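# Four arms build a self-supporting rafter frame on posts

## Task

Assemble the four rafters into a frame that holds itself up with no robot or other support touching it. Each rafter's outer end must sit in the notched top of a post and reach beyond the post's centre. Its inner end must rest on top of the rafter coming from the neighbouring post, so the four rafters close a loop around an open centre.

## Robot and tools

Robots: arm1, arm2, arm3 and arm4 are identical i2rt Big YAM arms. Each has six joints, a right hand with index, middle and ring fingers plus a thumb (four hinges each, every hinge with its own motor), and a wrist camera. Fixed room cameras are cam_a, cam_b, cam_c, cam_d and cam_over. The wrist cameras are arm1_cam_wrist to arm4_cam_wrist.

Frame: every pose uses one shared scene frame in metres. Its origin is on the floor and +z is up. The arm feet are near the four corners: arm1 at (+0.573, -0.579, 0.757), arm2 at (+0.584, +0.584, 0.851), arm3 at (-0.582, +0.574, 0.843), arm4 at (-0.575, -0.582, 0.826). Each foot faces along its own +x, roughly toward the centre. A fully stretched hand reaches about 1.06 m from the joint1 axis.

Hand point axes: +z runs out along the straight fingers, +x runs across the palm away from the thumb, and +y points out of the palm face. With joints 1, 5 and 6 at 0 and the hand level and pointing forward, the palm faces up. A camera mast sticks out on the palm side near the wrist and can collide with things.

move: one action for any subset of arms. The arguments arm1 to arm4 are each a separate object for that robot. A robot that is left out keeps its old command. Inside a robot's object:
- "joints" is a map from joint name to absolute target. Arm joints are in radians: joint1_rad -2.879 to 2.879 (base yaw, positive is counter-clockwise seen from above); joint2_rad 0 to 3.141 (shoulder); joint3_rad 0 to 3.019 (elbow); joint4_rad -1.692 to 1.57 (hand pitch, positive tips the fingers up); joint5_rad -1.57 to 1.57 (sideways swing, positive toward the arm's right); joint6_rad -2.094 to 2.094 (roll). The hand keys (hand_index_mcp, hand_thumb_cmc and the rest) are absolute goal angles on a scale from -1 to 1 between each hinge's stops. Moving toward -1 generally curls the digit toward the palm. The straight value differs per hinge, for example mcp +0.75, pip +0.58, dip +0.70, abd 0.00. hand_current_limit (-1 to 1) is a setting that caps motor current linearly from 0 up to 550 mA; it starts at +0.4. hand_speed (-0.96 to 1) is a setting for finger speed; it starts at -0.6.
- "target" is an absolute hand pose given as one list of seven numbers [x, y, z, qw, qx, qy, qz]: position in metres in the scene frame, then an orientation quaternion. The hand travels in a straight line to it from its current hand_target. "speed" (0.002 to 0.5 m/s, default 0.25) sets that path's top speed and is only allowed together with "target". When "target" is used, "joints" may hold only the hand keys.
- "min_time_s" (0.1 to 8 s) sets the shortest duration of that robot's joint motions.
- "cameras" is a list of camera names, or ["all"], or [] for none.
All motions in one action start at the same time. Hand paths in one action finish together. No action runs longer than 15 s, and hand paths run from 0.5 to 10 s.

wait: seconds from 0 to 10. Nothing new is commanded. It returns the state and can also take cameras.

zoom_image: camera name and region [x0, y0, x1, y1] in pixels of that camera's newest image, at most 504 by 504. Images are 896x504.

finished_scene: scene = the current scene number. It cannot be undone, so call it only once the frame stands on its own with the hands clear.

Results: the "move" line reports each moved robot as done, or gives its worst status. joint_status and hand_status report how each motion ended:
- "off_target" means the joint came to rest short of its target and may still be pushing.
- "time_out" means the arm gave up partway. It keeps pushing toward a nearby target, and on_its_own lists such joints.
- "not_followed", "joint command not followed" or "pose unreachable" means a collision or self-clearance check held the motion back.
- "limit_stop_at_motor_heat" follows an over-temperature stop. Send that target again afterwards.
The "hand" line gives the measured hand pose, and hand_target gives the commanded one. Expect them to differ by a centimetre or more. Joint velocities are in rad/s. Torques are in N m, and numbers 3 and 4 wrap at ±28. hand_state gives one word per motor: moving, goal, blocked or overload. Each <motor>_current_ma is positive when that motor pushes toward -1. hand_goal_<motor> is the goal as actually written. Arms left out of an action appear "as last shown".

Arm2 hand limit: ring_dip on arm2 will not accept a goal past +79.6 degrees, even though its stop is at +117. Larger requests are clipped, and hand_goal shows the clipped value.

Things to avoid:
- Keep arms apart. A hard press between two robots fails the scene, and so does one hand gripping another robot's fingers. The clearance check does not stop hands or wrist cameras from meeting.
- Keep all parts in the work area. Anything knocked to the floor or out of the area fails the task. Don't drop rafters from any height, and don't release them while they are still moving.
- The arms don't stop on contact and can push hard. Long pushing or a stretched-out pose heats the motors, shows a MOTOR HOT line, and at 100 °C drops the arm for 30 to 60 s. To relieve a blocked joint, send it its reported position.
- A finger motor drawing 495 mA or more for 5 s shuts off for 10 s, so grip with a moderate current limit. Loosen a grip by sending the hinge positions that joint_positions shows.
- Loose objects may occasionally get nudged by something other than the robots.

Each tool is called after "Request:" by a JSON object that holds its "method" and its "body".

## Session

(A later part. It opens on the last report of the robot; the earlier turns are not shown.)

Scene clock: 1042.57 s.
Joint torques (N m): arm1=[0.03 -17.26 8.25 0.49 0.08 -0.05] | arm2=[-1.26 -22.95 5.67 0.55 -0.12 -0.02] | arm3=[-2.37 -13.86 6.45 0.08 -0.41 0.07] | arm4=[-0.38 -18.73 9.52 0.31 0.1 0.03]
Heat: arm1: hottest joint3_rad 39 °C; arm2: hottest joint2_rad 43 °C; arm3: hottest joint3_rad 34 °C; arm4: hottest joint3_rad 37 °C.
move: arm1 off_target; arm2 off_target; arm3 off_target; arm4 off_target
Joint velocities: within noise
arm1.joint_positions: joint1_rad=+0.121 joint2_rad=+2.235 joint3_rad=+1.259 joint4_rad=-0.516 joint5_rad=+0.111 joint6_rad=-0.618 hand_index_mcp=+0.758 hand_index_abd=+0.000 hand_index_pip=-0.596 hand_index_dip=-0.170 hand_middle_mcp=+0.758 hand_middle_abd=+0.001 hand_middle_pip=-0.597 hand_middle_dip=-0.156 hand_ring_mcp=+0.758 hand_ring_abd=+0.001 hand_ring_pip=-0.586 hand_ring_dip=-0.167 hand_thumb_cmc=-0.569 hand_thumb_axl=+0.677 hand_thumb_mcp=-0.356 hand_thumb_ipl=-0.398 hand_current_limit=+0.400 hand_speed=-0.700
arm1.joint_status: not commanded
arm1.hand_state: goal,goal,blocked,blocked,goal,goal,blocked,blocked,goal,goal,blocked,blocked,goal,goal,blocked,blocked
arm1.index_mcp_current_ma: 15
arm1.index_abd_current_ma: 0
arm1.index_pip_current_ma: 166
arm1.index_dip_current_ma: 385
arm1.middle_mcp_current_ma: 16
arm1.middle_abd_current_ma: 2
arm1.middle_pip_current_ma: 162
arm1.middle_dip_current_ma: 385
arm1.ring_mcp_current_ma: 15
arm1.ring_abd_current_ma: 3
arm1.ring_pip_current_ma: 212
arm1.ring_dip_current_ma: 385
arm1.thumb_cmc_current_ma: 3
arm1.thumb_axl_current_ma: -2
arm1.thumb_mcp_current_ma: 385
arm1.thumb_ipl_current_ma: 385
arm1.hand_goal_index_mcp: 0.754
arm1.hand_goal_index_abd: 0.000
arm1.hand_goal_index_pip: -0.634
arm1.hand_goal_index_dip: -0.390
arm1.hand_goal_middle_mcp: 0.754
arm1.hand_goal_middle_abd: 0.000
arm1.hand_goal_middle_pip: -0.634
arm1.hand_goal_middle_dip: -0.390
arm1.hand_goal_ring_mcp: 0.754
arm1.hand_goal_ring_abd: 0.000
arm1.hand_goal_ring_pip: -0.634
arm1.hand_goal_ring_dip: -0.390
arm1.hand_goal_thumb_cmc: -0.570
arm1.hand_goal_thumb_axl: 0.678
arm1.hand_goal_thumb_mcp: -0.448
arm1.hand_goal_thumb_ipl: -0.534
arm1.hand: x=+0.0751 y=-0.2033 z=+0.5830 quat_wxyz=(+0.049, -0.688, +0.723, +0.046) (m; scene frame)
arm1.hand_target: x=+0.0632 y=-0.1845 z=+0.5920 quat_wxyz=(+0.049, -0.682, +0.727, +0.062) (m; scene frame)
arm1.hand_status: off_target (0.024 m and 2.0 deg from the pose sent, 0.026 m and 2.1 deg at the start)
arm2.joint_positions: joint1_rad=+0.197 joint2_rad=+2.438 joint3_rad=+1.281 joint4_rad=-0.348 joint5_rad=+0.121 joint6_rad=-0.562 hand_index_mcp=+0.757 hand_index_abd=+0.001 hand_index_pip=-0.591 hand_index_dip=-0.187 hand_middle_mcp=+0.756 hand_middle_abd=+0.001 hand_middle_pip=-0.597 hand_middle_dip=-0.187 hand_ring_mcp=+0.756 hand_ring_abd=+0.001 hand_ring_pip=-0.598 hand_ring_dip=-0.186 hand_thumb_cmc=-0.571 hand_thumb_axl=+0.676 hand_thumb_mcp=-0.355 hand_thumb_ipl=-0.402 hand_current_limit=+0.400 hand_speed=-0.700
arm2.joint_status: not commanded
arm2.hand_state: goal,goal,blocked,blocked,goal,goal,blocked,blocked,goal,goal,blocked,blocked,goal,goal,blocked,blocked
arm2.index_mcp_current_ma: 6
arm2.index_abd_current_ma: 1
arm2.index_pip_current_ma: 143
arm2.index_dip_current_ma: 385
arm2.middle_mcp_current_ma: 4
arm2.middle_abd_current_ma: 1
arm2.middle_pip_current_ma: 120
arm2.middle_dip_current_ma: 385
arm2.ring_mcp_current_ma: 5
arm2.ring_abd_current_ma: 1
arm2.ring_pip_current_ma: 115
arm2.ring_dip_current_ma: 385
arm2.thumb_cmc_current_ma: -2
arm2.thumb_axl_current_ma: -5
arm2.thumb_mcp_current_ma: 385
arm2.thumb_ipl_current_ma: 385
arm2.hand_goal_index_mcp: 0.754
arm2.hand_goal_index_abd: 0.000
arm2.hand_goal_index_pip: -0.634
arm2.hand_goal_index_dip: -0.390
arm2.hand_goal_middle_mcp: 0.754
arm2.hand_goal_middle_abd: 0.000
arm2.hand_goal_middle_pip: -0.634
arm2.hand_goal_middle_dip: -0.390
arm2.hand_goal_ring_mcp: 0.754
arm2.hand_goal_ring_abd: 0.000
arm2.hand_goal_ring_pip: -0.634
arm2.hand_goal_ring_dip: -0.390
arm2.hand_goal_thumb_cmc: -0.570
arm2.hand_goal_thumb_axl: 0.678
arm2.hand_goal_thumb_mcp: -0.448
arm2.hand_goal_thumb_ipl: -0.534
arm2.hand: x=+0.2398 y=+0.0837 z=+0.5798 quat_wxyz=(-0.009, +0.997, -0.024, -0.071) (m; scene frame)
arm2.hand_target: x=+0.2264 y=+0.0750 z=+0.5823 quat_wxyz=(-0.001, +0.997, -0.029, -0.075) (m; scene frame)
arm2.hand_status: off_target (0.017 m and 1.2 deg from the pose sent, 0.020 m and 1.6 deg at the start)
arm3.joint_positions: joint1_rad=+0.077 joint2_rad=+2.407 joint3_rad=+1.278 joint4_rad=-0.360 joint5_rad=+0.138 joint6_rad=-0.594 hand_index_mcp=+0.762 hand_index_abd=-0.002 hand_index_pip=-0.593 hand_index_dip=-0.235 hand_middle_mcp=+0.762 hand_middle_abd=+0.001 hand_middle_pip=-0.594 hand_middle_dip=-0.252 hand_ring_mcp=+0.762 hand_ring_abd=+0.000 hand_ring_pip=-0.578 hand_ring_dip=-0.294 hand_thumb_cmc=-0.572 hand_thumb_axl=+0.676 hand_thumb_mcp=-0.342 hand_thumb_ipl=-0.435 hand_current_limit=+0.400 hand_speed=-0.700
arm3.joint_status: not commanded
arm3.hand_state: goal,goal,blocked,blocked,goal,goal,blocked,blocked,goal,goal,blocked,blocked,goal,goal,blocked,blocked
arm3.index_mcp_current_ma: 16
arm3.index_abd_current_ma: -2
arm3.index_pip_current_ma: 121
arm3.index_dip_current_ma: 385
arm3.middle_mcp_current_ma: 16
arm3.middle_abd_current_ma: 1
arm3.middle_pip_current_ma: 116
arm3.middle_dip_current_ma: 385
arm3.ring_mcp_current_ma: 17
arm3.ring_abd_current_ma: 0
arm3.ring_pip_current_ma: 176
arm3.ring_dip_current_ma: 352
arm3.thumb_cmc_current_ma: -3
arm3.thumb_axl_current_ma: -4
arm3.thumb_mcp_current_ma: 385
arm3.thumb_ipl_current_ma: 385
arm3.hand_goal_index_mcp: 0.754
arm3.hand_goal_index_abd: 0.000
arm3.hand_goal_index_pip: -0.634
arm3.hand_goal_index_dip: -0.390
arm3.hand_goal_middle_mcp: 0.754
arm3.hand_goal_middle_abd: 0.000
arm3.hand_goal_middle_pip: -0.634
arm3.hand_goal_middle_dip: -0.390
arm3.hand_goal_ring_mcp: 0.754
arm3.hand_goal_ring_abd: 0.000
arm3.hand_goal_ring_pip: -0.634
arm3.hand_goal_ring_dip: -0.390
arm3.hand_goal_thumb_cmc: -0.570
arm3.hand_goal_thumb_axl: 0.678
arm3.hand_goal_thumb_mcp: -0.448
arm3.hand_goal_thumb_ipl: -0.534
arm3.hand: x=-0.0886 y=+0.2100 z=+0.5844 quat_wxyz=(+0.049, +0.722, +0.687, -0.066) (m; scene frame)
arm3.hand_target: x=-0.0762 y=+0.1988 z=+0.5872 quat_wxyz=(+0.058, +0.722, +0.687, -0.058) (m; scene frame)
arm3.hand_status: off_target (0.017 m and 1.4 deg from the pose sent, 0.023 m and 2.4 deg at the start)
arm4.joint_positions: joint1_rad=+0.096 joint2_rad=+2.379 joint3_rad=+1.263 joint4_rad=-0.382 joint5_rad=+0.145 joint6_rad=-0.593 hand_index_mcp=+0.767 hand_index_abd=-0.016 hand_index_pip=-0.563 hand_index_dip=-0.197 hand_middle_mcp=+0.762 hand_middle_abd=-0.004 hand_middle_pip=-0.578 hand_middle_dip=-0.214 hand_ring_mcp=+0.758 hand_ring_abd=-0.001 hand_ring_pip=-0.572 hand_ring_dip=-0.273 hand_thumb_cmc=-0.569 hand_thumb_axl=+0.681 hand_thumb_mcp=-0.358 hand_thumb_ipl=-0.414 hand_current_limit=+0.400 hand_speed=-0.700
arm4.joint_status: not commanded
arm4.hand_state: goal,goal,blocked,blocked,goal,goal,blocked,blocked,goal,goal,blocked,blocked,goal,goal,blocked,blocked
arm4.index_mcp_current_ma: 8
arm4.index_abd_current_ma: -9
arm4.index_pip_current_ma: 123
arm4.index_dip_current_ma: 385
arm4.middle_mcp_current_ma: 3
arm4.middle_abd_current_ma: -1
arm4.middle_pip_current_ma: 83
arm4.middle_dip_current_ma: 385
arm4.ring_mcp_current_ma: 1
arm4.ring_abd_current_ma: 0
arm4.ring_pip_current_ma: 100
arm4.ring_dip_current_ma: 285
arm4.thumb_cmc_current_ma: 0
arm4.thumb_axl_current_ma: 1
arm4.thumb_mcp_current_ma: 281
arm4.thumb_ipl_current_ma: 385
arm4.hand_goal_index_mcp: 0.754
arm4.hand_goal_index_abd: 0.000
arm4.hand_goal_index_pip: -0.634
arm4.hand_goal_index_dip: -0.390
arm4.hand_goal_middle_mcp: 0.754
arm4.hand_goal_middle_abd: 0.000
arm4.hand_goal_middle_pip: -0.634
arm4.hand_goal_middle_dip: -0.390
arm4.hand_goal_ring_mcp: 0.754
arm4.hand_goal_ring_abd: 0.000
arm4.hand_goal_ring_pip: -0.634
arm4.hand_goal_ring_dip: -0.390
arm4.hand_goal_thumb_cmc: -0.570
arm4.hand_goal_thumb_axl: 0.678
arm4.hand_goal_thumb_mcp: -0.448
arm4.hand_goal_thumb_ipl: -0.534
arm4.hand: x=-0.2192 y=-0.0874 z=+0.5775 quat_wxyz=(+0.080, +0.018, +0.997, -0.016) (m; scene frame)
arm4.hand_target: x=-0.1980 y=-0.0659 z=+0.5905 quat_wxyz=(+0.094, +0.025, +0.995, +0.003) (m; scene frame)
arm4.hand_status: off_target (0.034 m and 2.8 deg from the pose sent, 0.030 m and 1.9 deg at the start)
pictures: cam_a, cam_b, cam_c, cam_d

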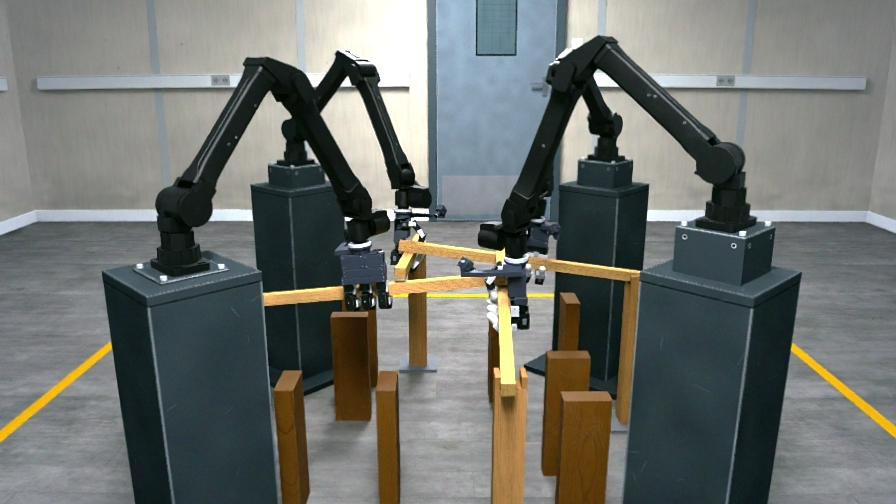

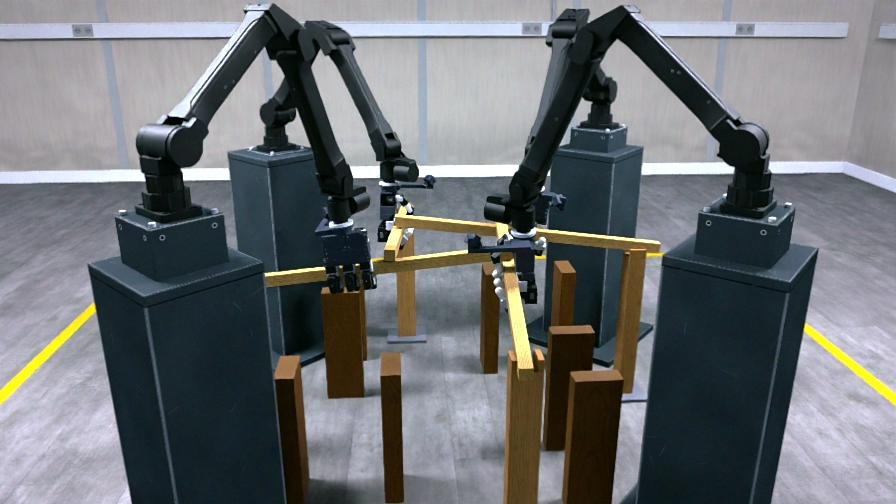

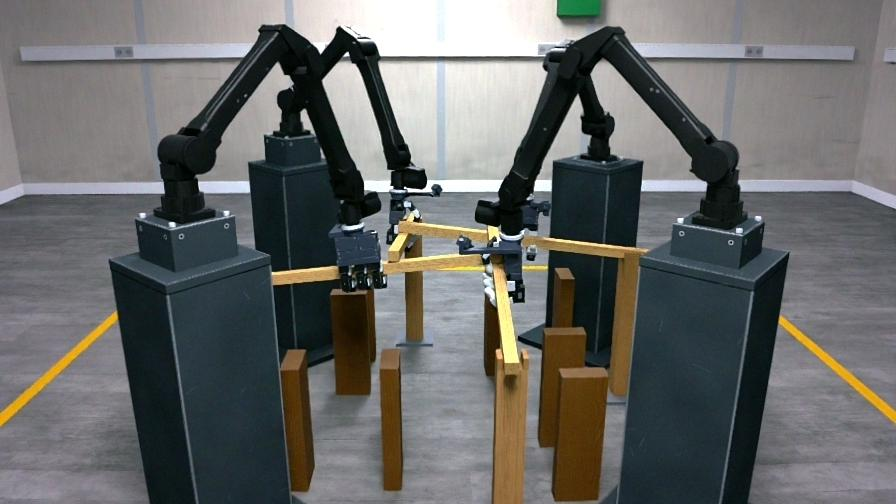

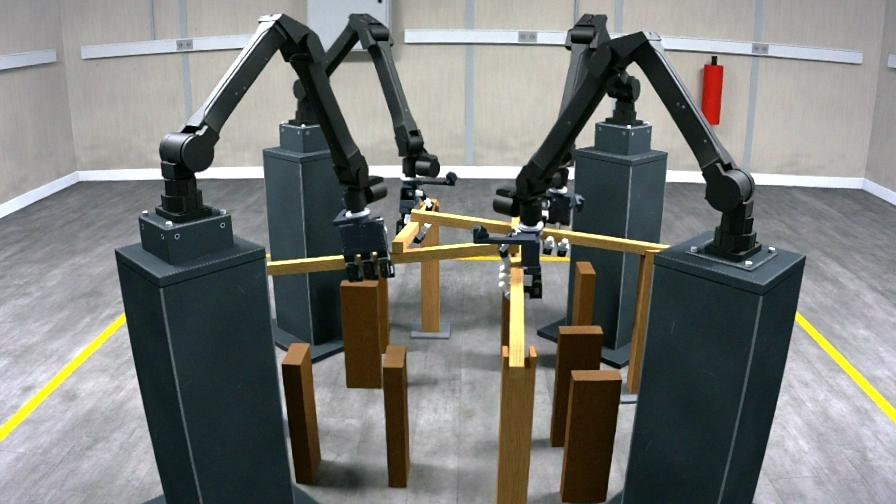

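Request:
{"method": "move", "body": {"arm1": {"target":[0.0636,-0.1858,0.5802,0.0443,-0.6842,0.7265,0.0534],"speed":0.02}, "arm2": {"target":[0.2274,0.0785,0.5706,-0.0042,0.9977,-0.0268,-0.0620],"speed":0.02}, "arm3": {"target":[-0.0779,0.1985,0.5757,0.0483,0.7191,0.6909,-0.0500],"speed":0.02}, "arm4": {"target":[-0.1933,-0.0646,0.5836,0.0875,0.0250,0.9959,0.0047],"speed":0.02}, "cameras": ["cam_a","cam_b","cam_c","cam_d"]}}

Request:
{"method": "zoom_image", "body": {"camera": "cam_a", "region": [470, 320, 550, 420]}}

Request:
{"method": "zoom_image", "body": {"camera": "cam_b", "region": [480, 300, 560, 400]}}

Request:
{"method": "zoom_image", "body": {"camera": "cam_c", "region": [470, 300, 550, 400]}}

Request:
{"method": "zoom_image", "body": {"camera": "cam_d", "region": [480, 300, 560, 400]}}

Request:
{"method": "zoom_image", "body": {"camera": "cam_d", "region": [380, 180, 480, 270]}}

Request:
{"method": "zoom_image", "body": {"camera": "cam_c", "region": [370, 180, 470, 270]}}

Request:
{"method": "zoom_image", "body": {"camera": "cam_b", "region": [370, 180, 470, 270]}}

Request:
{"method": "zoom_image", "body": {"camera": "cam_a", "region": [380, 210, 480, 300]}}

Scene clock: 1068.50 s.
Joint torques (N m): arm1=[-0.38 -16.03 8.23 0.47 -0.09 -0.07] | arm2=[-1.44 -22.48 5.53 0.39 -0.39 -0.02] | arm3=[-2.43 -13.39 6.5 0.09 -0.48 -0.01] | arm4=[-0.79 -19.19 9.83 0.28 0.04 -0.05]
Heat: arm1: hottest joint3_rad 40 °C; arm2: hottest joint2_rad 39 °C; arm3: hottest joint2_rad 34 °C; arm4: hottest joint3_rad 36 °C.
move: arm1 off_target; arm2 off_target; arm3 off_target; arm4 off_target
Joint velocities: within noise
arm1.joint_positions: joint1_rad=+0.118 joint2_rad=+2.247 joint3_rad=+1.269 joint4_rad=-0.519 joint5_rad=+0.102 joint6_rad=-0.623 hand_index_mcp=+0.757 hand_index_abd=+0.000 hand_index_pip=-0.596 hand_index_dip=-0.170 hand_middle_mcp=+0.757 hand_middle_abd=+0.001 hand_middle_pip=-0.597 hand_middle_dip=-0.157 hand_ring_mcp=+0.757 hand_ring_abd=+0.001 hand_ring_pip=-0.586 hand_ring_dip=-0.167 hand_thumb_cmc=-0.569 hand_thumb_axl=+0.677 hand_thumb_mcp=-0.356 hand_thumb_ipl=-0.399 hand_current_limit=+0.400 hand_speed=-0.700
arm1.joint_status: not commanded
arm1.hand_state: goal,goal,blocked,blocked,goal,goal,blocked,blocked,goal,goal,blocked,blocked,goal,goal,blocked,blocked
arm1.index_mcp_current_ma: 13
arm1.index_abd_current_ma: 0
arm1.index_pip_current_ma: 166
arm1.index_dip_current_ma: 385
arm1.middle_mcp_current_ma: 13
arm1.middle_abd_current_ma: 2
arm1.middle_pip_current_ma: 162
arm1.middle_dip_current_ma: 385
arm1.ring_mcp_current_ma: 12
arm1.ring_abd_current_ma: 3
arm1.ring_pip_current_ma: 212
arm1.ring_dip_current_ma: 385
arm1.thumb_cmc_current_ma: 3
arm1.thumb_axl_current_ma: -2
arm1.thumb_mcp_current_ma: 385
arm1.thumb_ipl_current_ma: 385
arm1.hand_goal_index_mcp: 0.754
arm1.hand_goal_index_abd: 0.000
arm1.hand_goal_index_pip: -0.634
arm1.hand_goal_index_dip: -0.390
arm1.hand_goal_middle_mcp: 0.754
arm1.hand_goal_middle_abd: 0.000
arm1.hand_goal_middle_pip: -0.634
arm1.hand_goal_middle_dip: -0.390
arm1.hand_goal_ring_mcp: 0.754
arm1.hand_goal_ring_abd: 0.000
arm1.hand_goal_ring_pip: -0.634
arm1.hand_goal_ring_dip: -0.390
arm1.hand_goal_thumb_cmc: -0.570
arm1.hand_goal_thumb_axl: 0.678
arm1.hand_goal_thumb_mcp: -0.448
arm1.hand_goal_thumb_ipl: -0.534
arm1.hand: x=+0.0745 y=-0.2028 z=+0.5783 quat_wxyz=(+0.046, -0.689, +0.722, +0.042) (m; scene frame)
arm1.hand_target: x=+0.0642 y=-0.1861 z=+0.5809 quat_wxyz=(+0.044, -0.684, +0.726, +0.054) (m; scene frame)
arm1.hand_status: off_target (0.020 m and 1.5 deg from the pose sent, 0.021 m and 1.2 deg at the start)
arm2.joint_positions: joint1_rad=+0.191 joint2_rad=+2.456 joint3_rad=+1.297 joint4_rad=-0.353 joint5_rad=+0.110 joint6_rad=-0.573 hand_index_mcp=+0.757 hand_index_abd=+0.001 hand_index_pip=-0.591 hand_index_dip=-0.195 hand_middle_mcp=+0.758 hand_middle_abd=+0.005 hand_middle_pip=-0.597 hand_middle_dip=-0.187 hand_ring_mcp=+0.759 hand_ring_abd=+0.001 hand_ring_pip=-0.590 hand_ring_dip=-0.190 hand_thumb_cmc=-0.571 hand_thumb_axl=+0.674 hand_thumb_mcp=-0.355 hand_thumb_ipl=-0.405 hand_current_limit=+0.400 hand_speed=-0.700
arm2.joint_status: not commanded
arm2.hand_state: goal,goal,blocked,blocked,goal,goal,blocked,blocked,goal,goal,blocked,blocked,goal,goal,blocked,blocked
arm2.index_mcp_current_ma: 7
arm2.index_abd_current_ma: 1
arm2.index_pip_current_ma: 143
arm2.index_dip_current_ma: 385
arm2.middle_mcp_current_ma: 8
arm2.middle_abd_current_ma: 10
arm2.middle_pip_current_ma: 120
arm2.middle_dip_current_ma: 385
arm2.ring_mcp_current_ma: 11
arm2.ring_abd_current_ma: 1
arm2.ring_pip_current_ma: 146
arm2.ring_dip_current_ma: 385
arm2.thumb_cmc_current_ma: -2
arm2.thumb_axl_current_ma: -9
arm2.thumb_mcp_current_ma: 385
arm2.thumb_ipl_current_ma: 385
arm2.hand_goal_index_mcp: 0.754
arm2.hand_goal_index_abd: 0.000
arm2.hand_goal_index_pip: -0.634
arm2.hand_goal_index_dip: -0.390
arm2.hand_goal_middle_mcp: 0.754
arm2.hand_goal_middle_abd: 0.000
arm2.hand_goal_middle_pip: -0.634
arm2.hand_goal_middle_dip: -0.390
arm2.hand_goal_ring_mcp: 0.754
arm2.hand_goal_ring_abd: 0.000
arm2.hand_goal_ring_pip: -0.634
arm2.hand_goal_ring_dip: -0.390
arm2.hand_goal_thumb_cmc: -0.570
arm2.hand_goal_thumb_axl: 0.678
arm2.hand_goal_thumb_mcp: -0.448
arm2.hand_goal_thumb_ipl: -0.534
arm2.hand: x=+0.2385 y=+0.0839 z=+0.5728 quat_wxyz=(-0.010, +0.998, -0.022, -0.064) (m; scene frame)
arm2.hand_target: x=+0.2275 y=+0.0787 z=+0.5711 quat_wxyz=(-0.004, +0.998, -0.027, -0.062) (m; scene frame)
arm2.hand_status: off_target (0.013 m and 0.9 deg from the pose sent, 0.016 m and 1.2 deg at the start)
arm3.joint_positions: joint1_rad=+0.068 joint2_rad=+2.424 joint3_rad=+1.294 joint4_rad=-0.368 joint5_rad=+0.118 joint6_rad=-0.603 hand_index_mcp=+0.764 hand_index_abd=-0.002 hand_index_pip=-0.592 hand_index_dip=-0.249 hand_middle_mcp=+0.764 hand_middle_abd=+0.002 hand_middle_pip=-0.594 hand_middle_dip=-0.252 hand_ring_mcp=+0.765 hand_ring_abd=+0.000 hand_ring_pip=-0.571 hand_ring_dip=-0.297 hand_thumb_cmc=-0.572 hand_thumb_axl=+0.674 hand_thumb_mcp=-0.341 hand_thumb_ipl=-0.441 hand_current_limit=+0.400 hand_speed=-0.700
arm3.joint_status: not commanded
arm3.hand_state: goal,goal,blocked,blocked,goal,goal,blocked,blocked,goal,goal,blocked,blocked,goal,goal,blocked,blocked
arm3.index_mcp_current_ma: 22
arm3.index_abd_current_ma: -2
arm3.index_pip_current_ma: 125
arm3.index_dip_current_ma: 385
arm3.middle_mcp_current_ma: 21
arm3.middle_abd_current_ma: 2
arm3.middle_pip_current_ma: 116
arm3.middle_dip_current_ma: 385
arm3.ring_mcp_current_ma: 24
arm3.ring_abd_current_ma: 0
arm3.ring_pip_current_ma: 206
arm3.ring_dip_current_ma: 337
arm3.thumb_cmc_current_ma: -3
arm3.thumb_axl_current_ma: -9
arm3.thumb_mcp_current_ma: 385
arm3.thumb_ipl_current_ma: 385
arm3.hand_goal_index_mcp: 0.754
arm3.hand_goal_index_abd: 0.000
arm3.hand_goal_index_pip: -0.634
arm3.hand_goal_index_dip: -0.390
arm3.hand_goal_middle_mcp: 0.754
arm3.hand_goal_middle_abd: 0.000
arm3.hand_goal_middle_pip: -0.634
arm3.hand_goal_middle_dip: -0.390
arm3.hand_goal_ring_mcp: 0.754
arm3.hand_goal_ring_abd: 0.000
arm3.hand_goal_ring_pip: -0.634
arm3.hand_goal_ring_dip: -0.390
arm3.hand_goal_thumb_cmc: -0.570
arm3.hand_goal_thumb_axl: 0.678
arm3.hand_goal_thumb_mcp: -0.448
arm3.hand_goal_thumb_ipl: -0.534
arm3.hand: x=-0.0893 y=+0.2085 z=+0.5775 quat_wxyz=(+0.042, +0.722, +0.688, -0.058) (m; scene frame)
arm3.hand_target: x=-0.0785 y=+0.1988 z=+0.5761 quat_wxyz=(+0.049, +0.719, +0.691, -0.050) (m; scene frame)
arm3.hand_status: off_target (0.015 m and 1.2 deg from the pose sent, 0.018 m and 1.9 deg at the start)
arm4.joint_positions: joint1_rad=+0.091 joint2_rad=+2.398 joint3_rad=+1.273 joint4_rad=-0.385 joint5_rad=+0.134 joint6_rad=-0.595 hand_index_mcp=+0.767 hand_index_abd=-0.015 hand_index_pip=-0.563 hand_index_dip=-0.197 hand_middle_mcp=+0.763 hand_middle_abd=-0.003 hand_middle_pip=-0.578 hand_middle_dip=-0.214 hand_ring_mcp=+0.760 hand_ring_abd=-0.001 hand_ring_pip=-0.572 hand_ring_dip=-0.273 hand_thumb_cmc=-0.569 hand_thumb_axl=+0.681 hand_thumb_mcp=-0.358 hand_thumb_ipl=-0.414 hand_current_limit=+0.400 hand_speed=-0.700
arm4.joint_status: not commanded
arm4.hand_state: goal,goal,blocked,blocked,goal,goal,blocked,blocked,goal,goal,blocked,blocked,goal,goal,blocked,blocked
arm4.index_mcp_current_ma: 8
arm4.index_abd_current_ma: -8
arm4.index_pip_current_ma: 123
arm4.index_dip_current_ma: 385
arm4.middle_mcp_current_ma: 4
arm4.middle_abd_current_ma: -1
arm4.middle_pip_current_ma: 83
arm4.middle_dip_current_ma: 385
arm4.ring_mcp_current_ma: 2
arm4.ring_abd_current_ma: 0
arm4.ring_pip_current_ma: 100
arm4.ring_dip_current_ma: 285
arm4.thumb_cmc_current_ma: 0
arm4.thumb_axl_current_ma: 1
arm4.thumb_mcp_current_ma: 281
arm4.thumb_ipl_current_ma: 385
arm4.hand_goal_index_mcp: 0.754
arm4.hand_goal_index_abd: 0.000
arm4.hand_goal_index_pip: -0.634
arm4.hand_goal_index_dip: -0.390
arm4.hand_goal_middle_mcp: 0.754
arm4.hand_goal_middle_abd: 0.000
arm4.hand_goal_middle_pip: -0.634
arm4.hand_goal_middle_dip: -0.390
arm4.hand_goal_ring_mcp: 0.754
arm4.hand_goal_ring_abd: 0.000
arm4.hand_goal_ring_pip: -0.634
arm4.hand_goal_ring_dip: -0.390
arm4.hand_goal_thumb_cmc: -0.570
arm4.hand_goal_thumb_axl: 0.678
arm4.hand_goal_thumb_mcp: -0.448
arm4.hand_goal_thumb_ipl: -0.534
arm4.hand: x=-0.2191 y=-0.0896 z=+0.5689 quat_wxyz=(+0.072, +0.020, +0.997, -0.018) (m; scene frame)
arm4.hand_target: x=-0.1941 y=-0.0660 z=+0.5854 quat_wxyz=(+0.088, +0.025, +0.996, +0.005) (m; scene frame)
arm4.hand_status: off_target (0.039 m and 3.2 deg from the pose sent, 0.035 m and 2.7 deg at the start)
pictures: cam_a, cam_b, cam_c, cam_d

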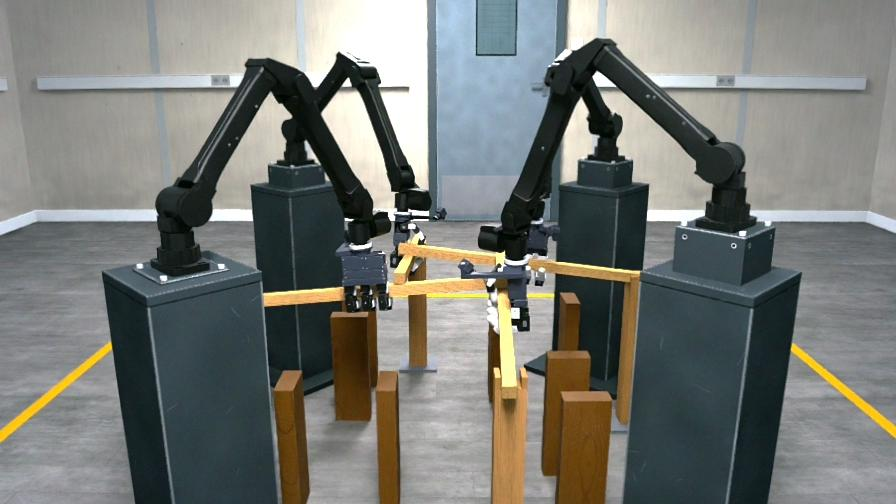

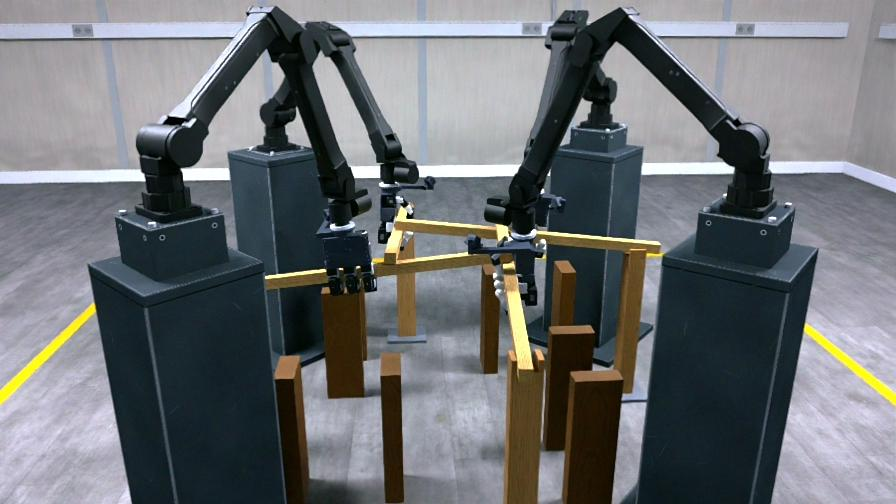

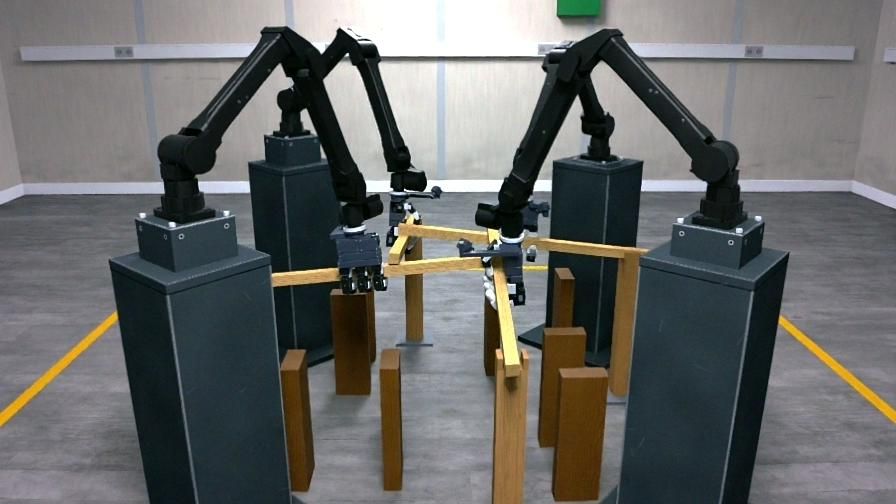

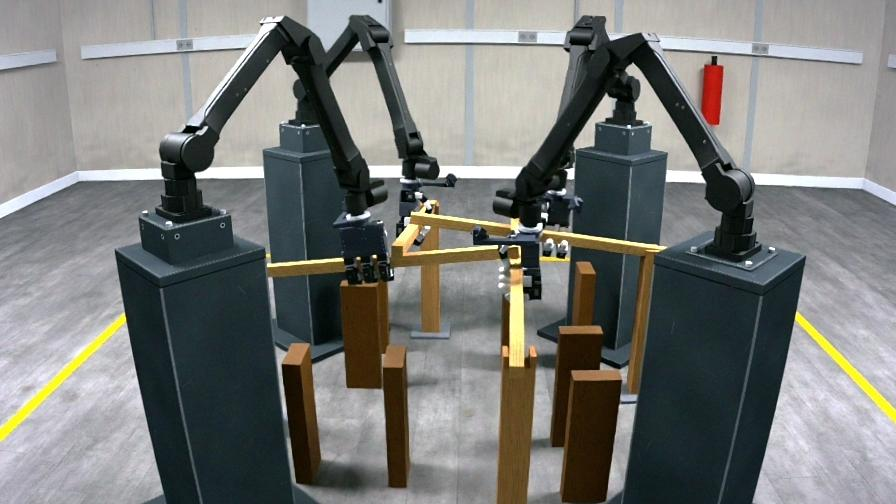

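Scaled by 5.040.

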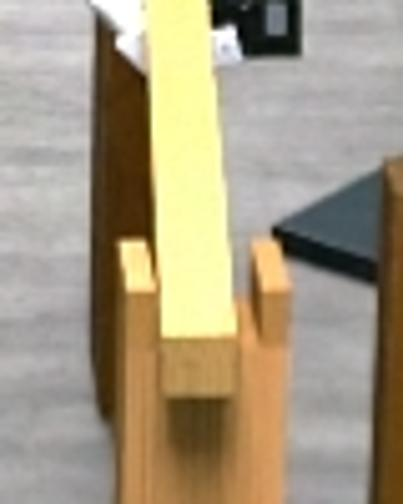

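Scaled by 5.040.

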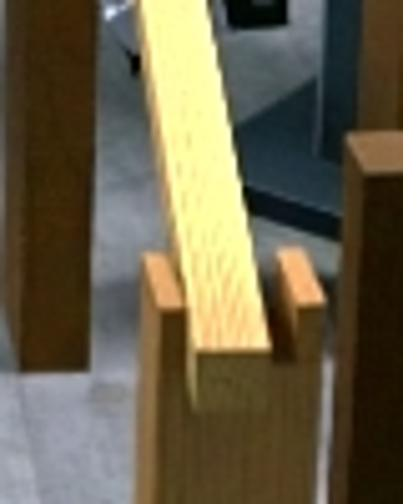

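Scaled by 5.040.

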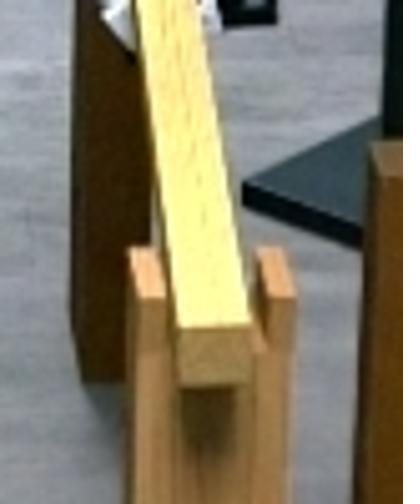

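Scaled by 5.040.

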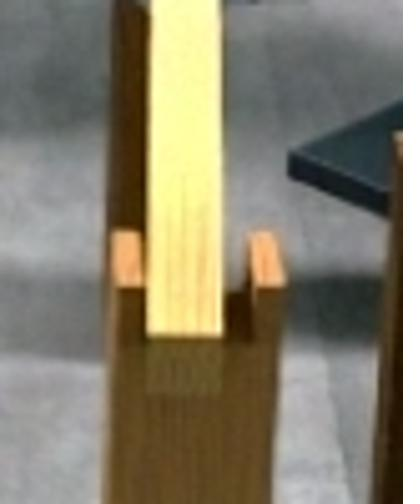

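Scaled by 5.040.

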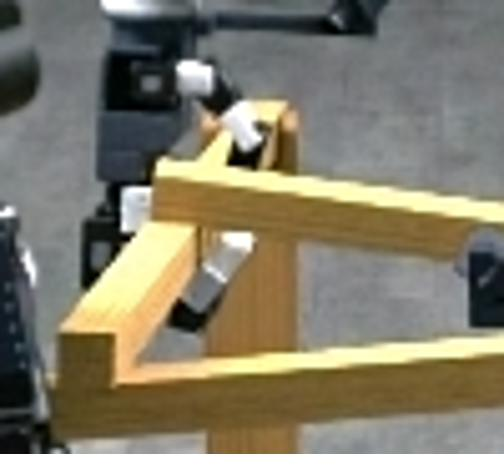

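Scaled by 5.040.

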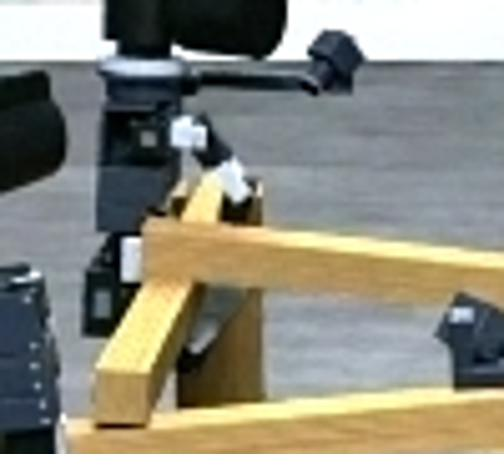

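Scaled by 5.040.

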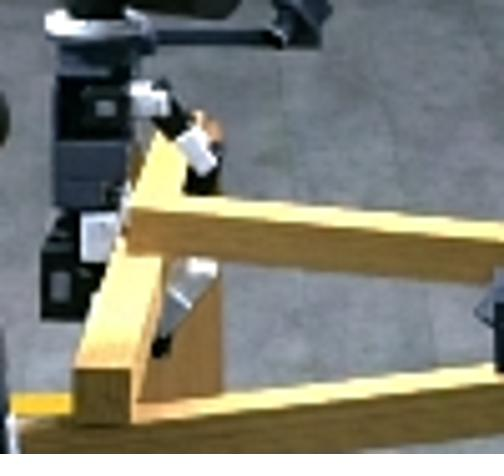

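Scaled by 5.040.

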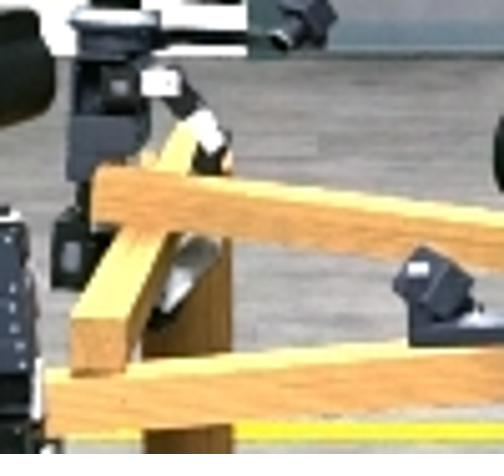

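Request:
{"method": "move", "body": {"arm1": {"target":[0.0651,-0.1865,0.5742,0.0413,-0.6844,0.7267,0.0502],"speed":0.02}, "arm2": {"target":[0.2285,0.0805,0.5640,-0.0044,0.9982,-0.0268,-0.0545],"speed":0.02}, "arm3": {"target":[-0.0794,0.1992,0.5697,0.0452,0.7193,0.6911,-0.0470],"speed":0.02}, "cameras": ["cam_a","cam_b","cam_c","cam_d"]}}

Request:
{"method": "zoom_image", "body": {"camera": "cam_a", "region": [470, 320, 550, 420]}}

Request:
{"method": "zoom_image", "body": {"camera": "cam_b", "region": [480, 300, 560, 400]}}

Request:
{"method": "zoom_image", "body": {"camera": "cam_d", "region": [380, 180, 480, 270]}}

Request:
{"method": "zoom_image", "body": {"camera": "cam_c", "region": [370, 180, 470, 270]}}

Request:
{"method": "zoom_image", "body": {"camera": "cam_b", "region": [370, 180, 470, 270]}}

Request:
{"method": "zoom_image", "body": {"camera": "cam_a", "region": [380, 210, 480, 300]}}

Scene clock: 1082.97 s.
Joint torques (N m): arm1=[-0.38 -15.91 8.27 0.69 -0.23 -0.1] | arm2=[-1.44 -21.6 5.68 0.46 -0.48 -0.02] | arm3=[-2.43 -12.81 6.61 0.21 -0.54 -0.01] | arm4=[-0.5 -19.72 9.51 0.21 -0.01 -0.04]
Heat: arm1: hottest joint3_rad 41 °C; arm2: hottest joint2_rad 39 °C; arm3: hottest joint2_rad 34 °C; arm4: hottest joint3_rad 36 °C.
move: arm1 off_target; arm2 off_target; arm3 off_target
Joint velocities: within noise
arm1.joint_positions: joint1_rad=+0.117 joint2_rad=+2.250 joint3_rad=+1.271 joint4_rad=-0.519 joint5_rad=+0.099 joint6_rad=-0.624 hand_index_mcp=+0.757 hand_index_abd=+0.000 hand_index_pip=-0.596 hand_index_dip=-0.170 hand_middle_mcp=+0.757 hand_middle_abd=+0.001 hand_middle_pip=-0.597 hand_middle_dip=-0.157 hand_ring_mcp=+0.757 hand_ring_abd=+0.001 hand_ring_pip=-0.586 hand_ring_dip=-0.167 hand_thumb_cmc=-0.569 hand_thumb_axl=+0.677 hand_thumb_mcp=-0.356 hand_thumb_ipl=-0.400 hand_current_limit=+0.400 hand_speed=-0.700
arm1.joint_status: not commanded
arm1.hand_state: goal,goal,blocked,blocked,goal,goal,blocked,blocked,goal,goal,blocked,blocked,goal,goal,blocked,blocked
arm1.index_mcp_current_ma: 11
arm1.index_abd_current_ma: 0
arm1.index_pip_current_ma: 166
arm1.index_dip_current_ma: 385
arm1.middle_mcp_current_ma: 12
arm1.middle_abd_current_ma: 2
arm1.middle_pip_current_ma: 162
arm1.middle_dip_current_ma: 385
arm1.ring_mcp_current_ma: 12
arm1.ring_abd_current_ma: 3
arm1.ring_pip_current_ma: 212
arm1.ring_dip_current_ma: 385
arm1.thumb_cmc_current_ma: 3
arm1.thumb_axl_current_ma: -2
arm1.thumb_mcp_current_ma: 385
arm1.thumb_ipl_current_ma: 385
arm1.hand_goal_index_mcp: 0.754
arm1.hand_goal_index_abd: 0.000
arm1.hand_goal_index_pip: -0.634
arm1.hand_goal_index_dip: -0.390
arm1.hand_goal_middle_mcp: 0.754
arm1.hand_goal_middle_abd: 0.000
arm1.hand_goal_middle_pip: -0.634
arm1.hand_goal_middle_dip: -0.390
arm1.hand_goal_ring_mcp: 0.754
arm1.hand_goal_ring_abd: 0.000
arm1.hand_goal_ring_pip: -0.634
arm1.hand_goal_ring_dip: -0.390
arm1.hand_goal_thumb_cmc: -0.570
arm1.hand_goal_thumb_axl: 0.678
arm1.hand_goal_thumb_mcp: -0.448
arm1.hand_goal_thumb_ipl: -0.534
arm1.hand: x=+0.0743 y=-0.2029 z=+0.5772 quat_wxyz=(+0.044, -0.689, +0.722, +0.041) (m; scene frame)
arm1.hand_target: x=+0.0657 y=-0.1869 z=+0.5748 quat_wxyz=(+0.041, -0.684, +0.726, +0.050) (m; scene frame)
arm1.hand_status: off_target (0.019 m and 1.3 deg from the pose sent, 0.019 m and 1.3 deg at the start)
arm2.joint_positions: joint1_rad=+0.186 joint2_rad=+2.459 joint3_rad=+1.301 joint4_rad=-0.355 joint5_rad=+0.099 joint6_rad=-0.577 hand_index_mcp=+0.758 hand_index_abd=+0.001 hand_index_pip=-0.591 hand_index_dip=-0.204 hand_middle_mcp=+0.758 hand_middle_abd=+0.007 hand_middle_pip=-0.597 hand_middle_dip=-0.189 hand_ring_mcp=+0.759 hand_ring_abd=+0.002 hand_ring_pip=-0.587 hand_ring_dip=-0.191 hand_thumb_cmc=-0.571 hand_thumb_axl=+0.673 hand_thumb_mcp=-0.354 hand_thumb_ipl=-0.410 hand_current_limit=+0.400 hand_speed=-0.700
arm2.joint_status: not commanded
arm2.hand_state: goal,goal,blocked,blocked,goal,goal,blocked,blocked,goal,goal,blocked,blocked,goal,goal,blocked,blocked
arm2.index_mcp_current_ma: 9
arm2.index_abd_current_ma: 1
arm2.index_pip_current_ma: 143
arm2.index_dip_current_ma: 385
arm2.middle_mcp_current_ma: 10
arm2.middle_abd_current_ma: 14
arm2.middle_pip_current_ma: 120
arm2.middle_dip_current_ma: 385
arm2.ring_mcp_current_ma: 12
arm2.ring_abd_current_ma: 4
arm2.ring_pip_current_ma: 161
arm2.ring_dip_current_ma: 385
arm2.thumb_cmc_current_ma: -2
arm2.thumb_axl_current_ma: -13
arm2.thumb_mcp_current_ma: 385
arm2.thumb_ipl_current_ma: 385
arm2.hand_goal_index_mcp: 0.754
arm2.hand_goal_index_abd: 0.000
arm2.hand_goal_index_pip: -0.634
arm2.hand_goal_index_dip: -0.390
arm2.hand_goal_middle_mcp: 0.754
arm2.hand_goal_middle_abd: 0.000
arm2.hand_goal_middle_pip: -0.634
arm2.hand_goal_middle_dip: -0.390
arm2.hand_goal_ring_mcp: 0.754
arm2.hand_goal_ring_abd: 0.000
arm2.hand_goal_ring_pip: -0.634
arm2.hand_goal_ring_dip: -0.390
arm2.hand_goal_thumb_cmc: -0.570
arm2.hand_goal_thumb_axl: 0.678
arm2.hand_goal_thumb_mcp: -0.448
arm2.hand_goal_thumb_ipl: -0.534
arm2.hand: x=+0.2381 y=+0.0840 z=+0.5716 quat_wxyz=(-0.008, +0.998, -0.021, -0.059) (m; scene frame)
arm2.hand_target: x=+0.2286 y=+0.0808 z=+0.5645 quat_wxyz=(-0.004, +0.998, -0.027, -0.055) (m; scene frame)
arm2.hand_status: off_target (0.013 m and 0.9 deg from the pose sent, 0.014 m and 1.4 deg at the start)
arm3.joint_positions: joint1_rad=+0.065 joint2_rad=+2.428 joint3_rad=+1.297 joint4_rad=-0.368 joint5_rad=+0.112 joint6_rad=-0.605 hand_index_mcp=+0.764 hand_index_abd=-0.002 hand_index_pip=-0.592 hand_index_dip=-0.251 hand_middle_mcp=+0.764 hand_middle_abd=+0.002 hand_middle_pip=-0.594 hand_middle_dip=-0.253 hand_ring_mcp=+0.765 hand_ring_abd=+0.000 hand_ring_pip=-0.570 hand_ring_dip=-0.297 hand_thumb_cmc=-0.572 hand_thumb_axl=+0.674 hand_thumb_mcp=-0.339 hand_thumb_ipl=-0.444 hand_current_limit=+0.400 hand_speed=-0.700
arm3.joint_status: not commanded
arm3.hand_state: goal,goal,blocked,blocked,goal,goal,blocked,blocked,goal,goal,blocked,blocked,goal,goal,blocked,blocked
arm3.index_mcp_current_ma: 22
arm3.index_abd_current_ma: -2
arm3.index_pip_current_ma: 125
arm3.index_dip_current_ma: 385
arm3.middle_mcp_current_ma: 21
arm3.middle_abd_current_ma: 2
arm3.middle_pip_current_ma: 116
arm3.middle_dip_current_ma: 385
arm3.ring_mcp_current_ma: 24
arm3.ring_abd_current_ma: 0
arm3.ring_pip_current_ma: 210
arm3.ring_dip_current_ma: 336
arm3.thumb_cmc_current_ma: -3
arm3.thumb_axl_current_ma: -10
arm3.thumb_mcp_current_ma: 385
arm3.thumb_ipl_current_ma: 385
arm3.hand_goal_index_mcp: 0.754
arm3.hand_goal_index_abd: 0.000
arm3.hand_goal_index_pip: -0.634
arm3.hand_goal_index_dip: -0.390
arm3.hand_goal_middle_mcp: 0.754
arm3.hand_goal_middle_abd: 0.000
arm3.hand_goal_middle_pip: -0.634
arm3.hand_goal_middle_dip: -0.390
arm3.hand_goal_ring_mcp: 0.754
arm3.hand_goal_ring_abd: 0.000
arm3.hand_goal_ring_pip: -0.634
arm3.hand_goal_ring_dip: -0.390
arm3.hand_goal_thumb_cmc: -0.570
arm3.hand_goal_thumb_axl: 0.678
arm3.hand_goal_thumb_mcp: -0.448
arm3.hand_goal_thumb_ipl: -0.534
arm3.hand: x=-0.0895 y=+0.2082 z=+0.5758 quat_wxyz=(+0.041, +0.722, +0.688, -0.055) (m; scene frame)
arm3.hand_target: x=-0.0799 y=+0.1995 z=+0.5702 quat_wxyz=(+0.046, +0.720, +0.691, -0.047) (m; scene frame)
arm3.hand_status: off_target (0.015 m and 1.2 deg from the pose sent, 0.016 m and 1.4 deg at the start)
arm4: as last shown
arm4.joint_positions: joint1_rad=+0.091 joint2_rad=+2.405 joint3_rad=+1.277 joint4_rad=-0.385 joint5_rad=+0.136 joint6_rad=-0.595 hand_index_mcp=+0.767 hand_index_abd=-0.012 hand_index_pip=-0.563 hand_index_dip=-0.200 hand_middle_mcp=+0.765 hand_middle_abd=-0.002 hand_middle_pip=-0.578 hand_middle_dip=-0.214 hand_ring_mcp=+0.764 hand_ring_abd=-0.001 hand_ring_pip=-0.567 hand_ring_dip=-0.275 hand_thumb_cmc=-0.569 hand_thumb_axl=+0.680 hand_thumb_mcp=-0.358 hand_thumb_ipl=-0.414 hand_current_limit=+0.400 hand_speed=-0.700
arm4.index_abd_current_ma: -5
arm4.middle_mcp_current_ma: 7
arm4.middle_abd_current_ma: 0
arm4.ring_mcp_current_ma: 5
arm4.ring_pip_current_ma: 112
arm4.ring_dip_current_ma: 278
arm4.thumb_axl_current_ma: 0
arm4.hand: x=-0.2193 y=-0.0903 z=+0.5659 quat_wxyz=(+0.072, +0.020, +0.997, -0.020) (m; scene frame)
arm4.hand_target: x=-0.1943 y=-0.0661 z=+0.5853 quat_wxyz=(+0.088, +0.025, +0.996, +0.005) (m; scene frame)
pictures: cam_a, cam_b, cam_c, cam_d

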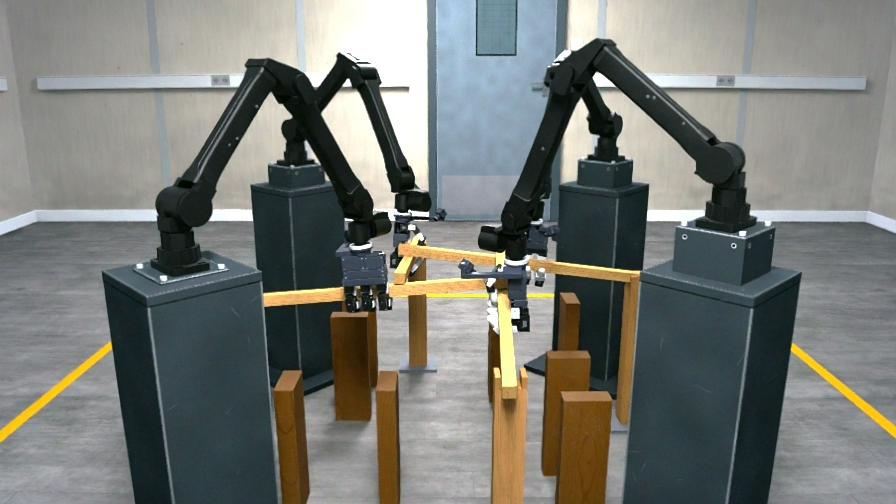

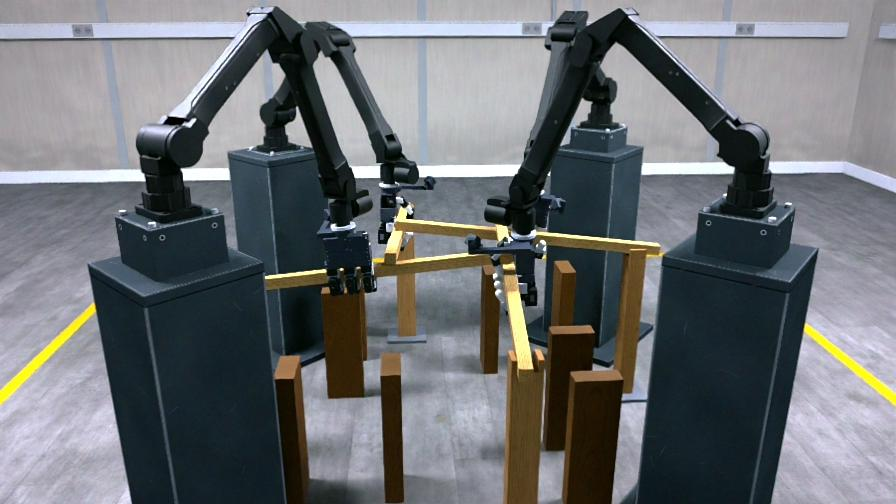

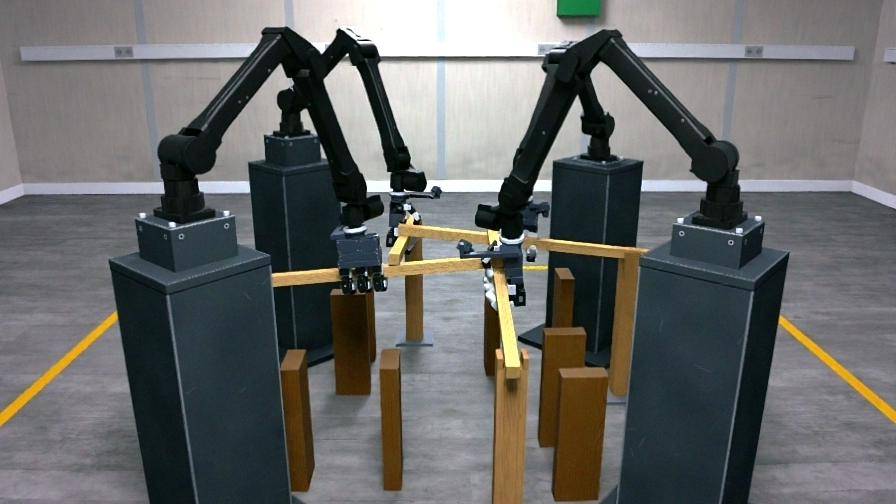

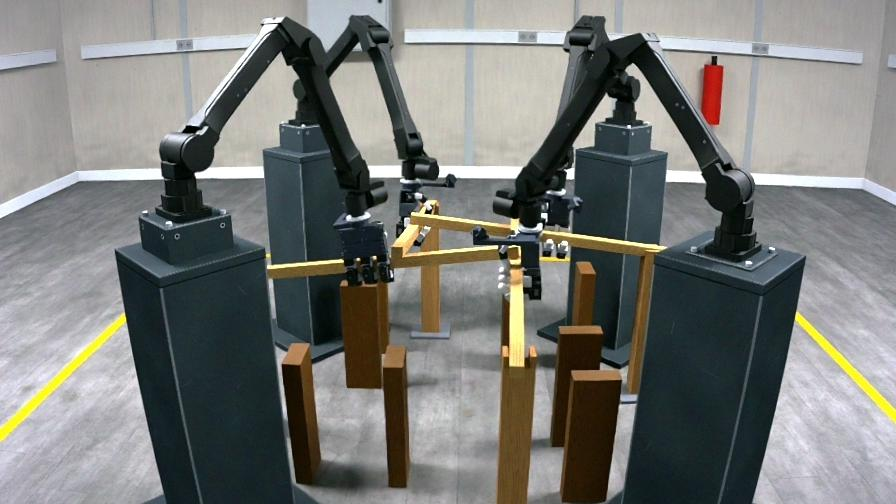

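Scaled by 5.040.

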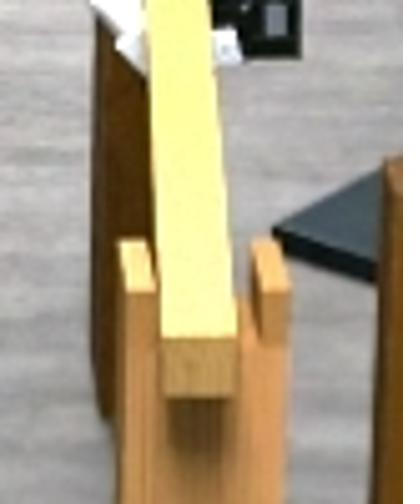

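Scaled by 5.040.

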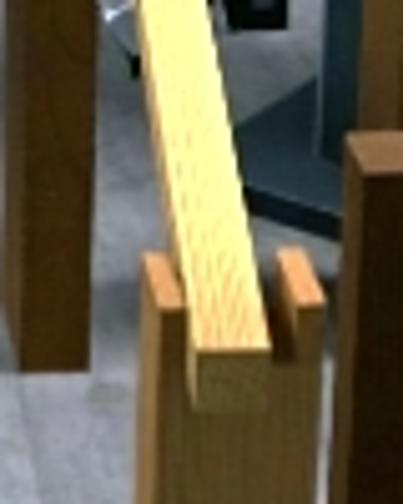

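Scaled by 5.040.

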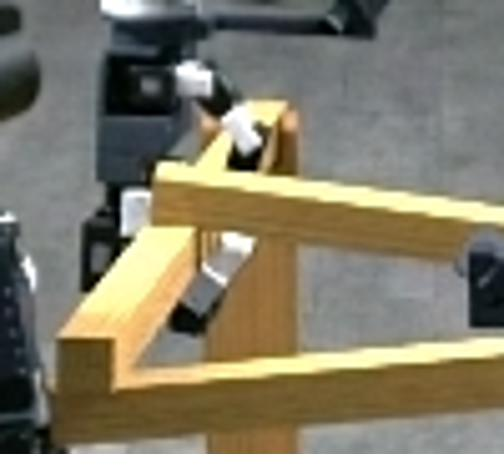

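Scaled by 5.040.

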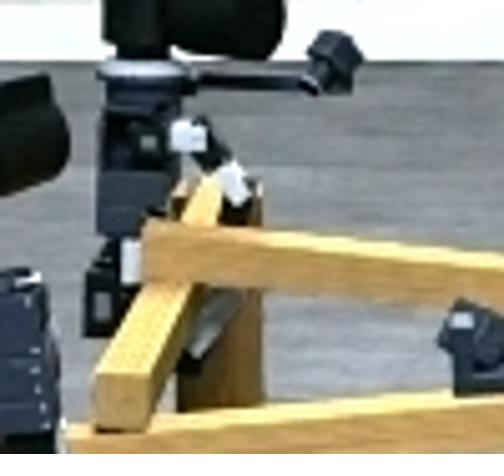

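Scaled by 5.040.

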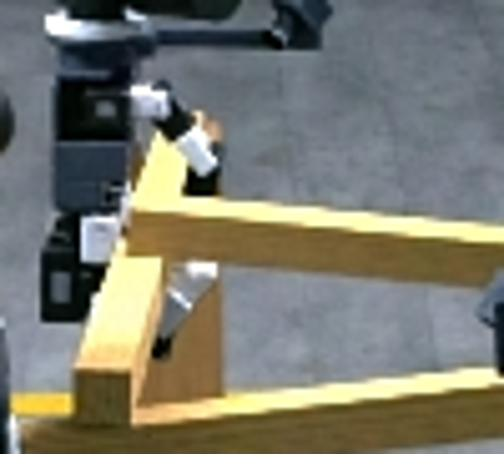

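Scaled by 5.040.

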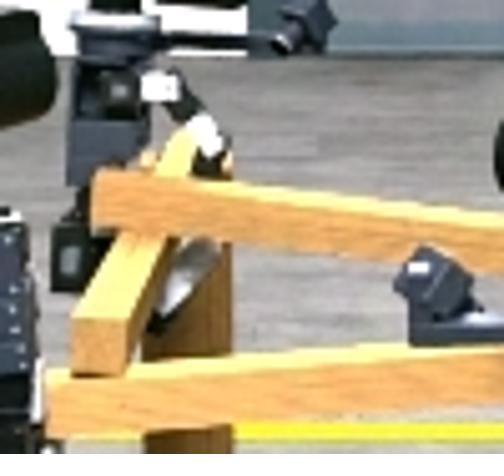

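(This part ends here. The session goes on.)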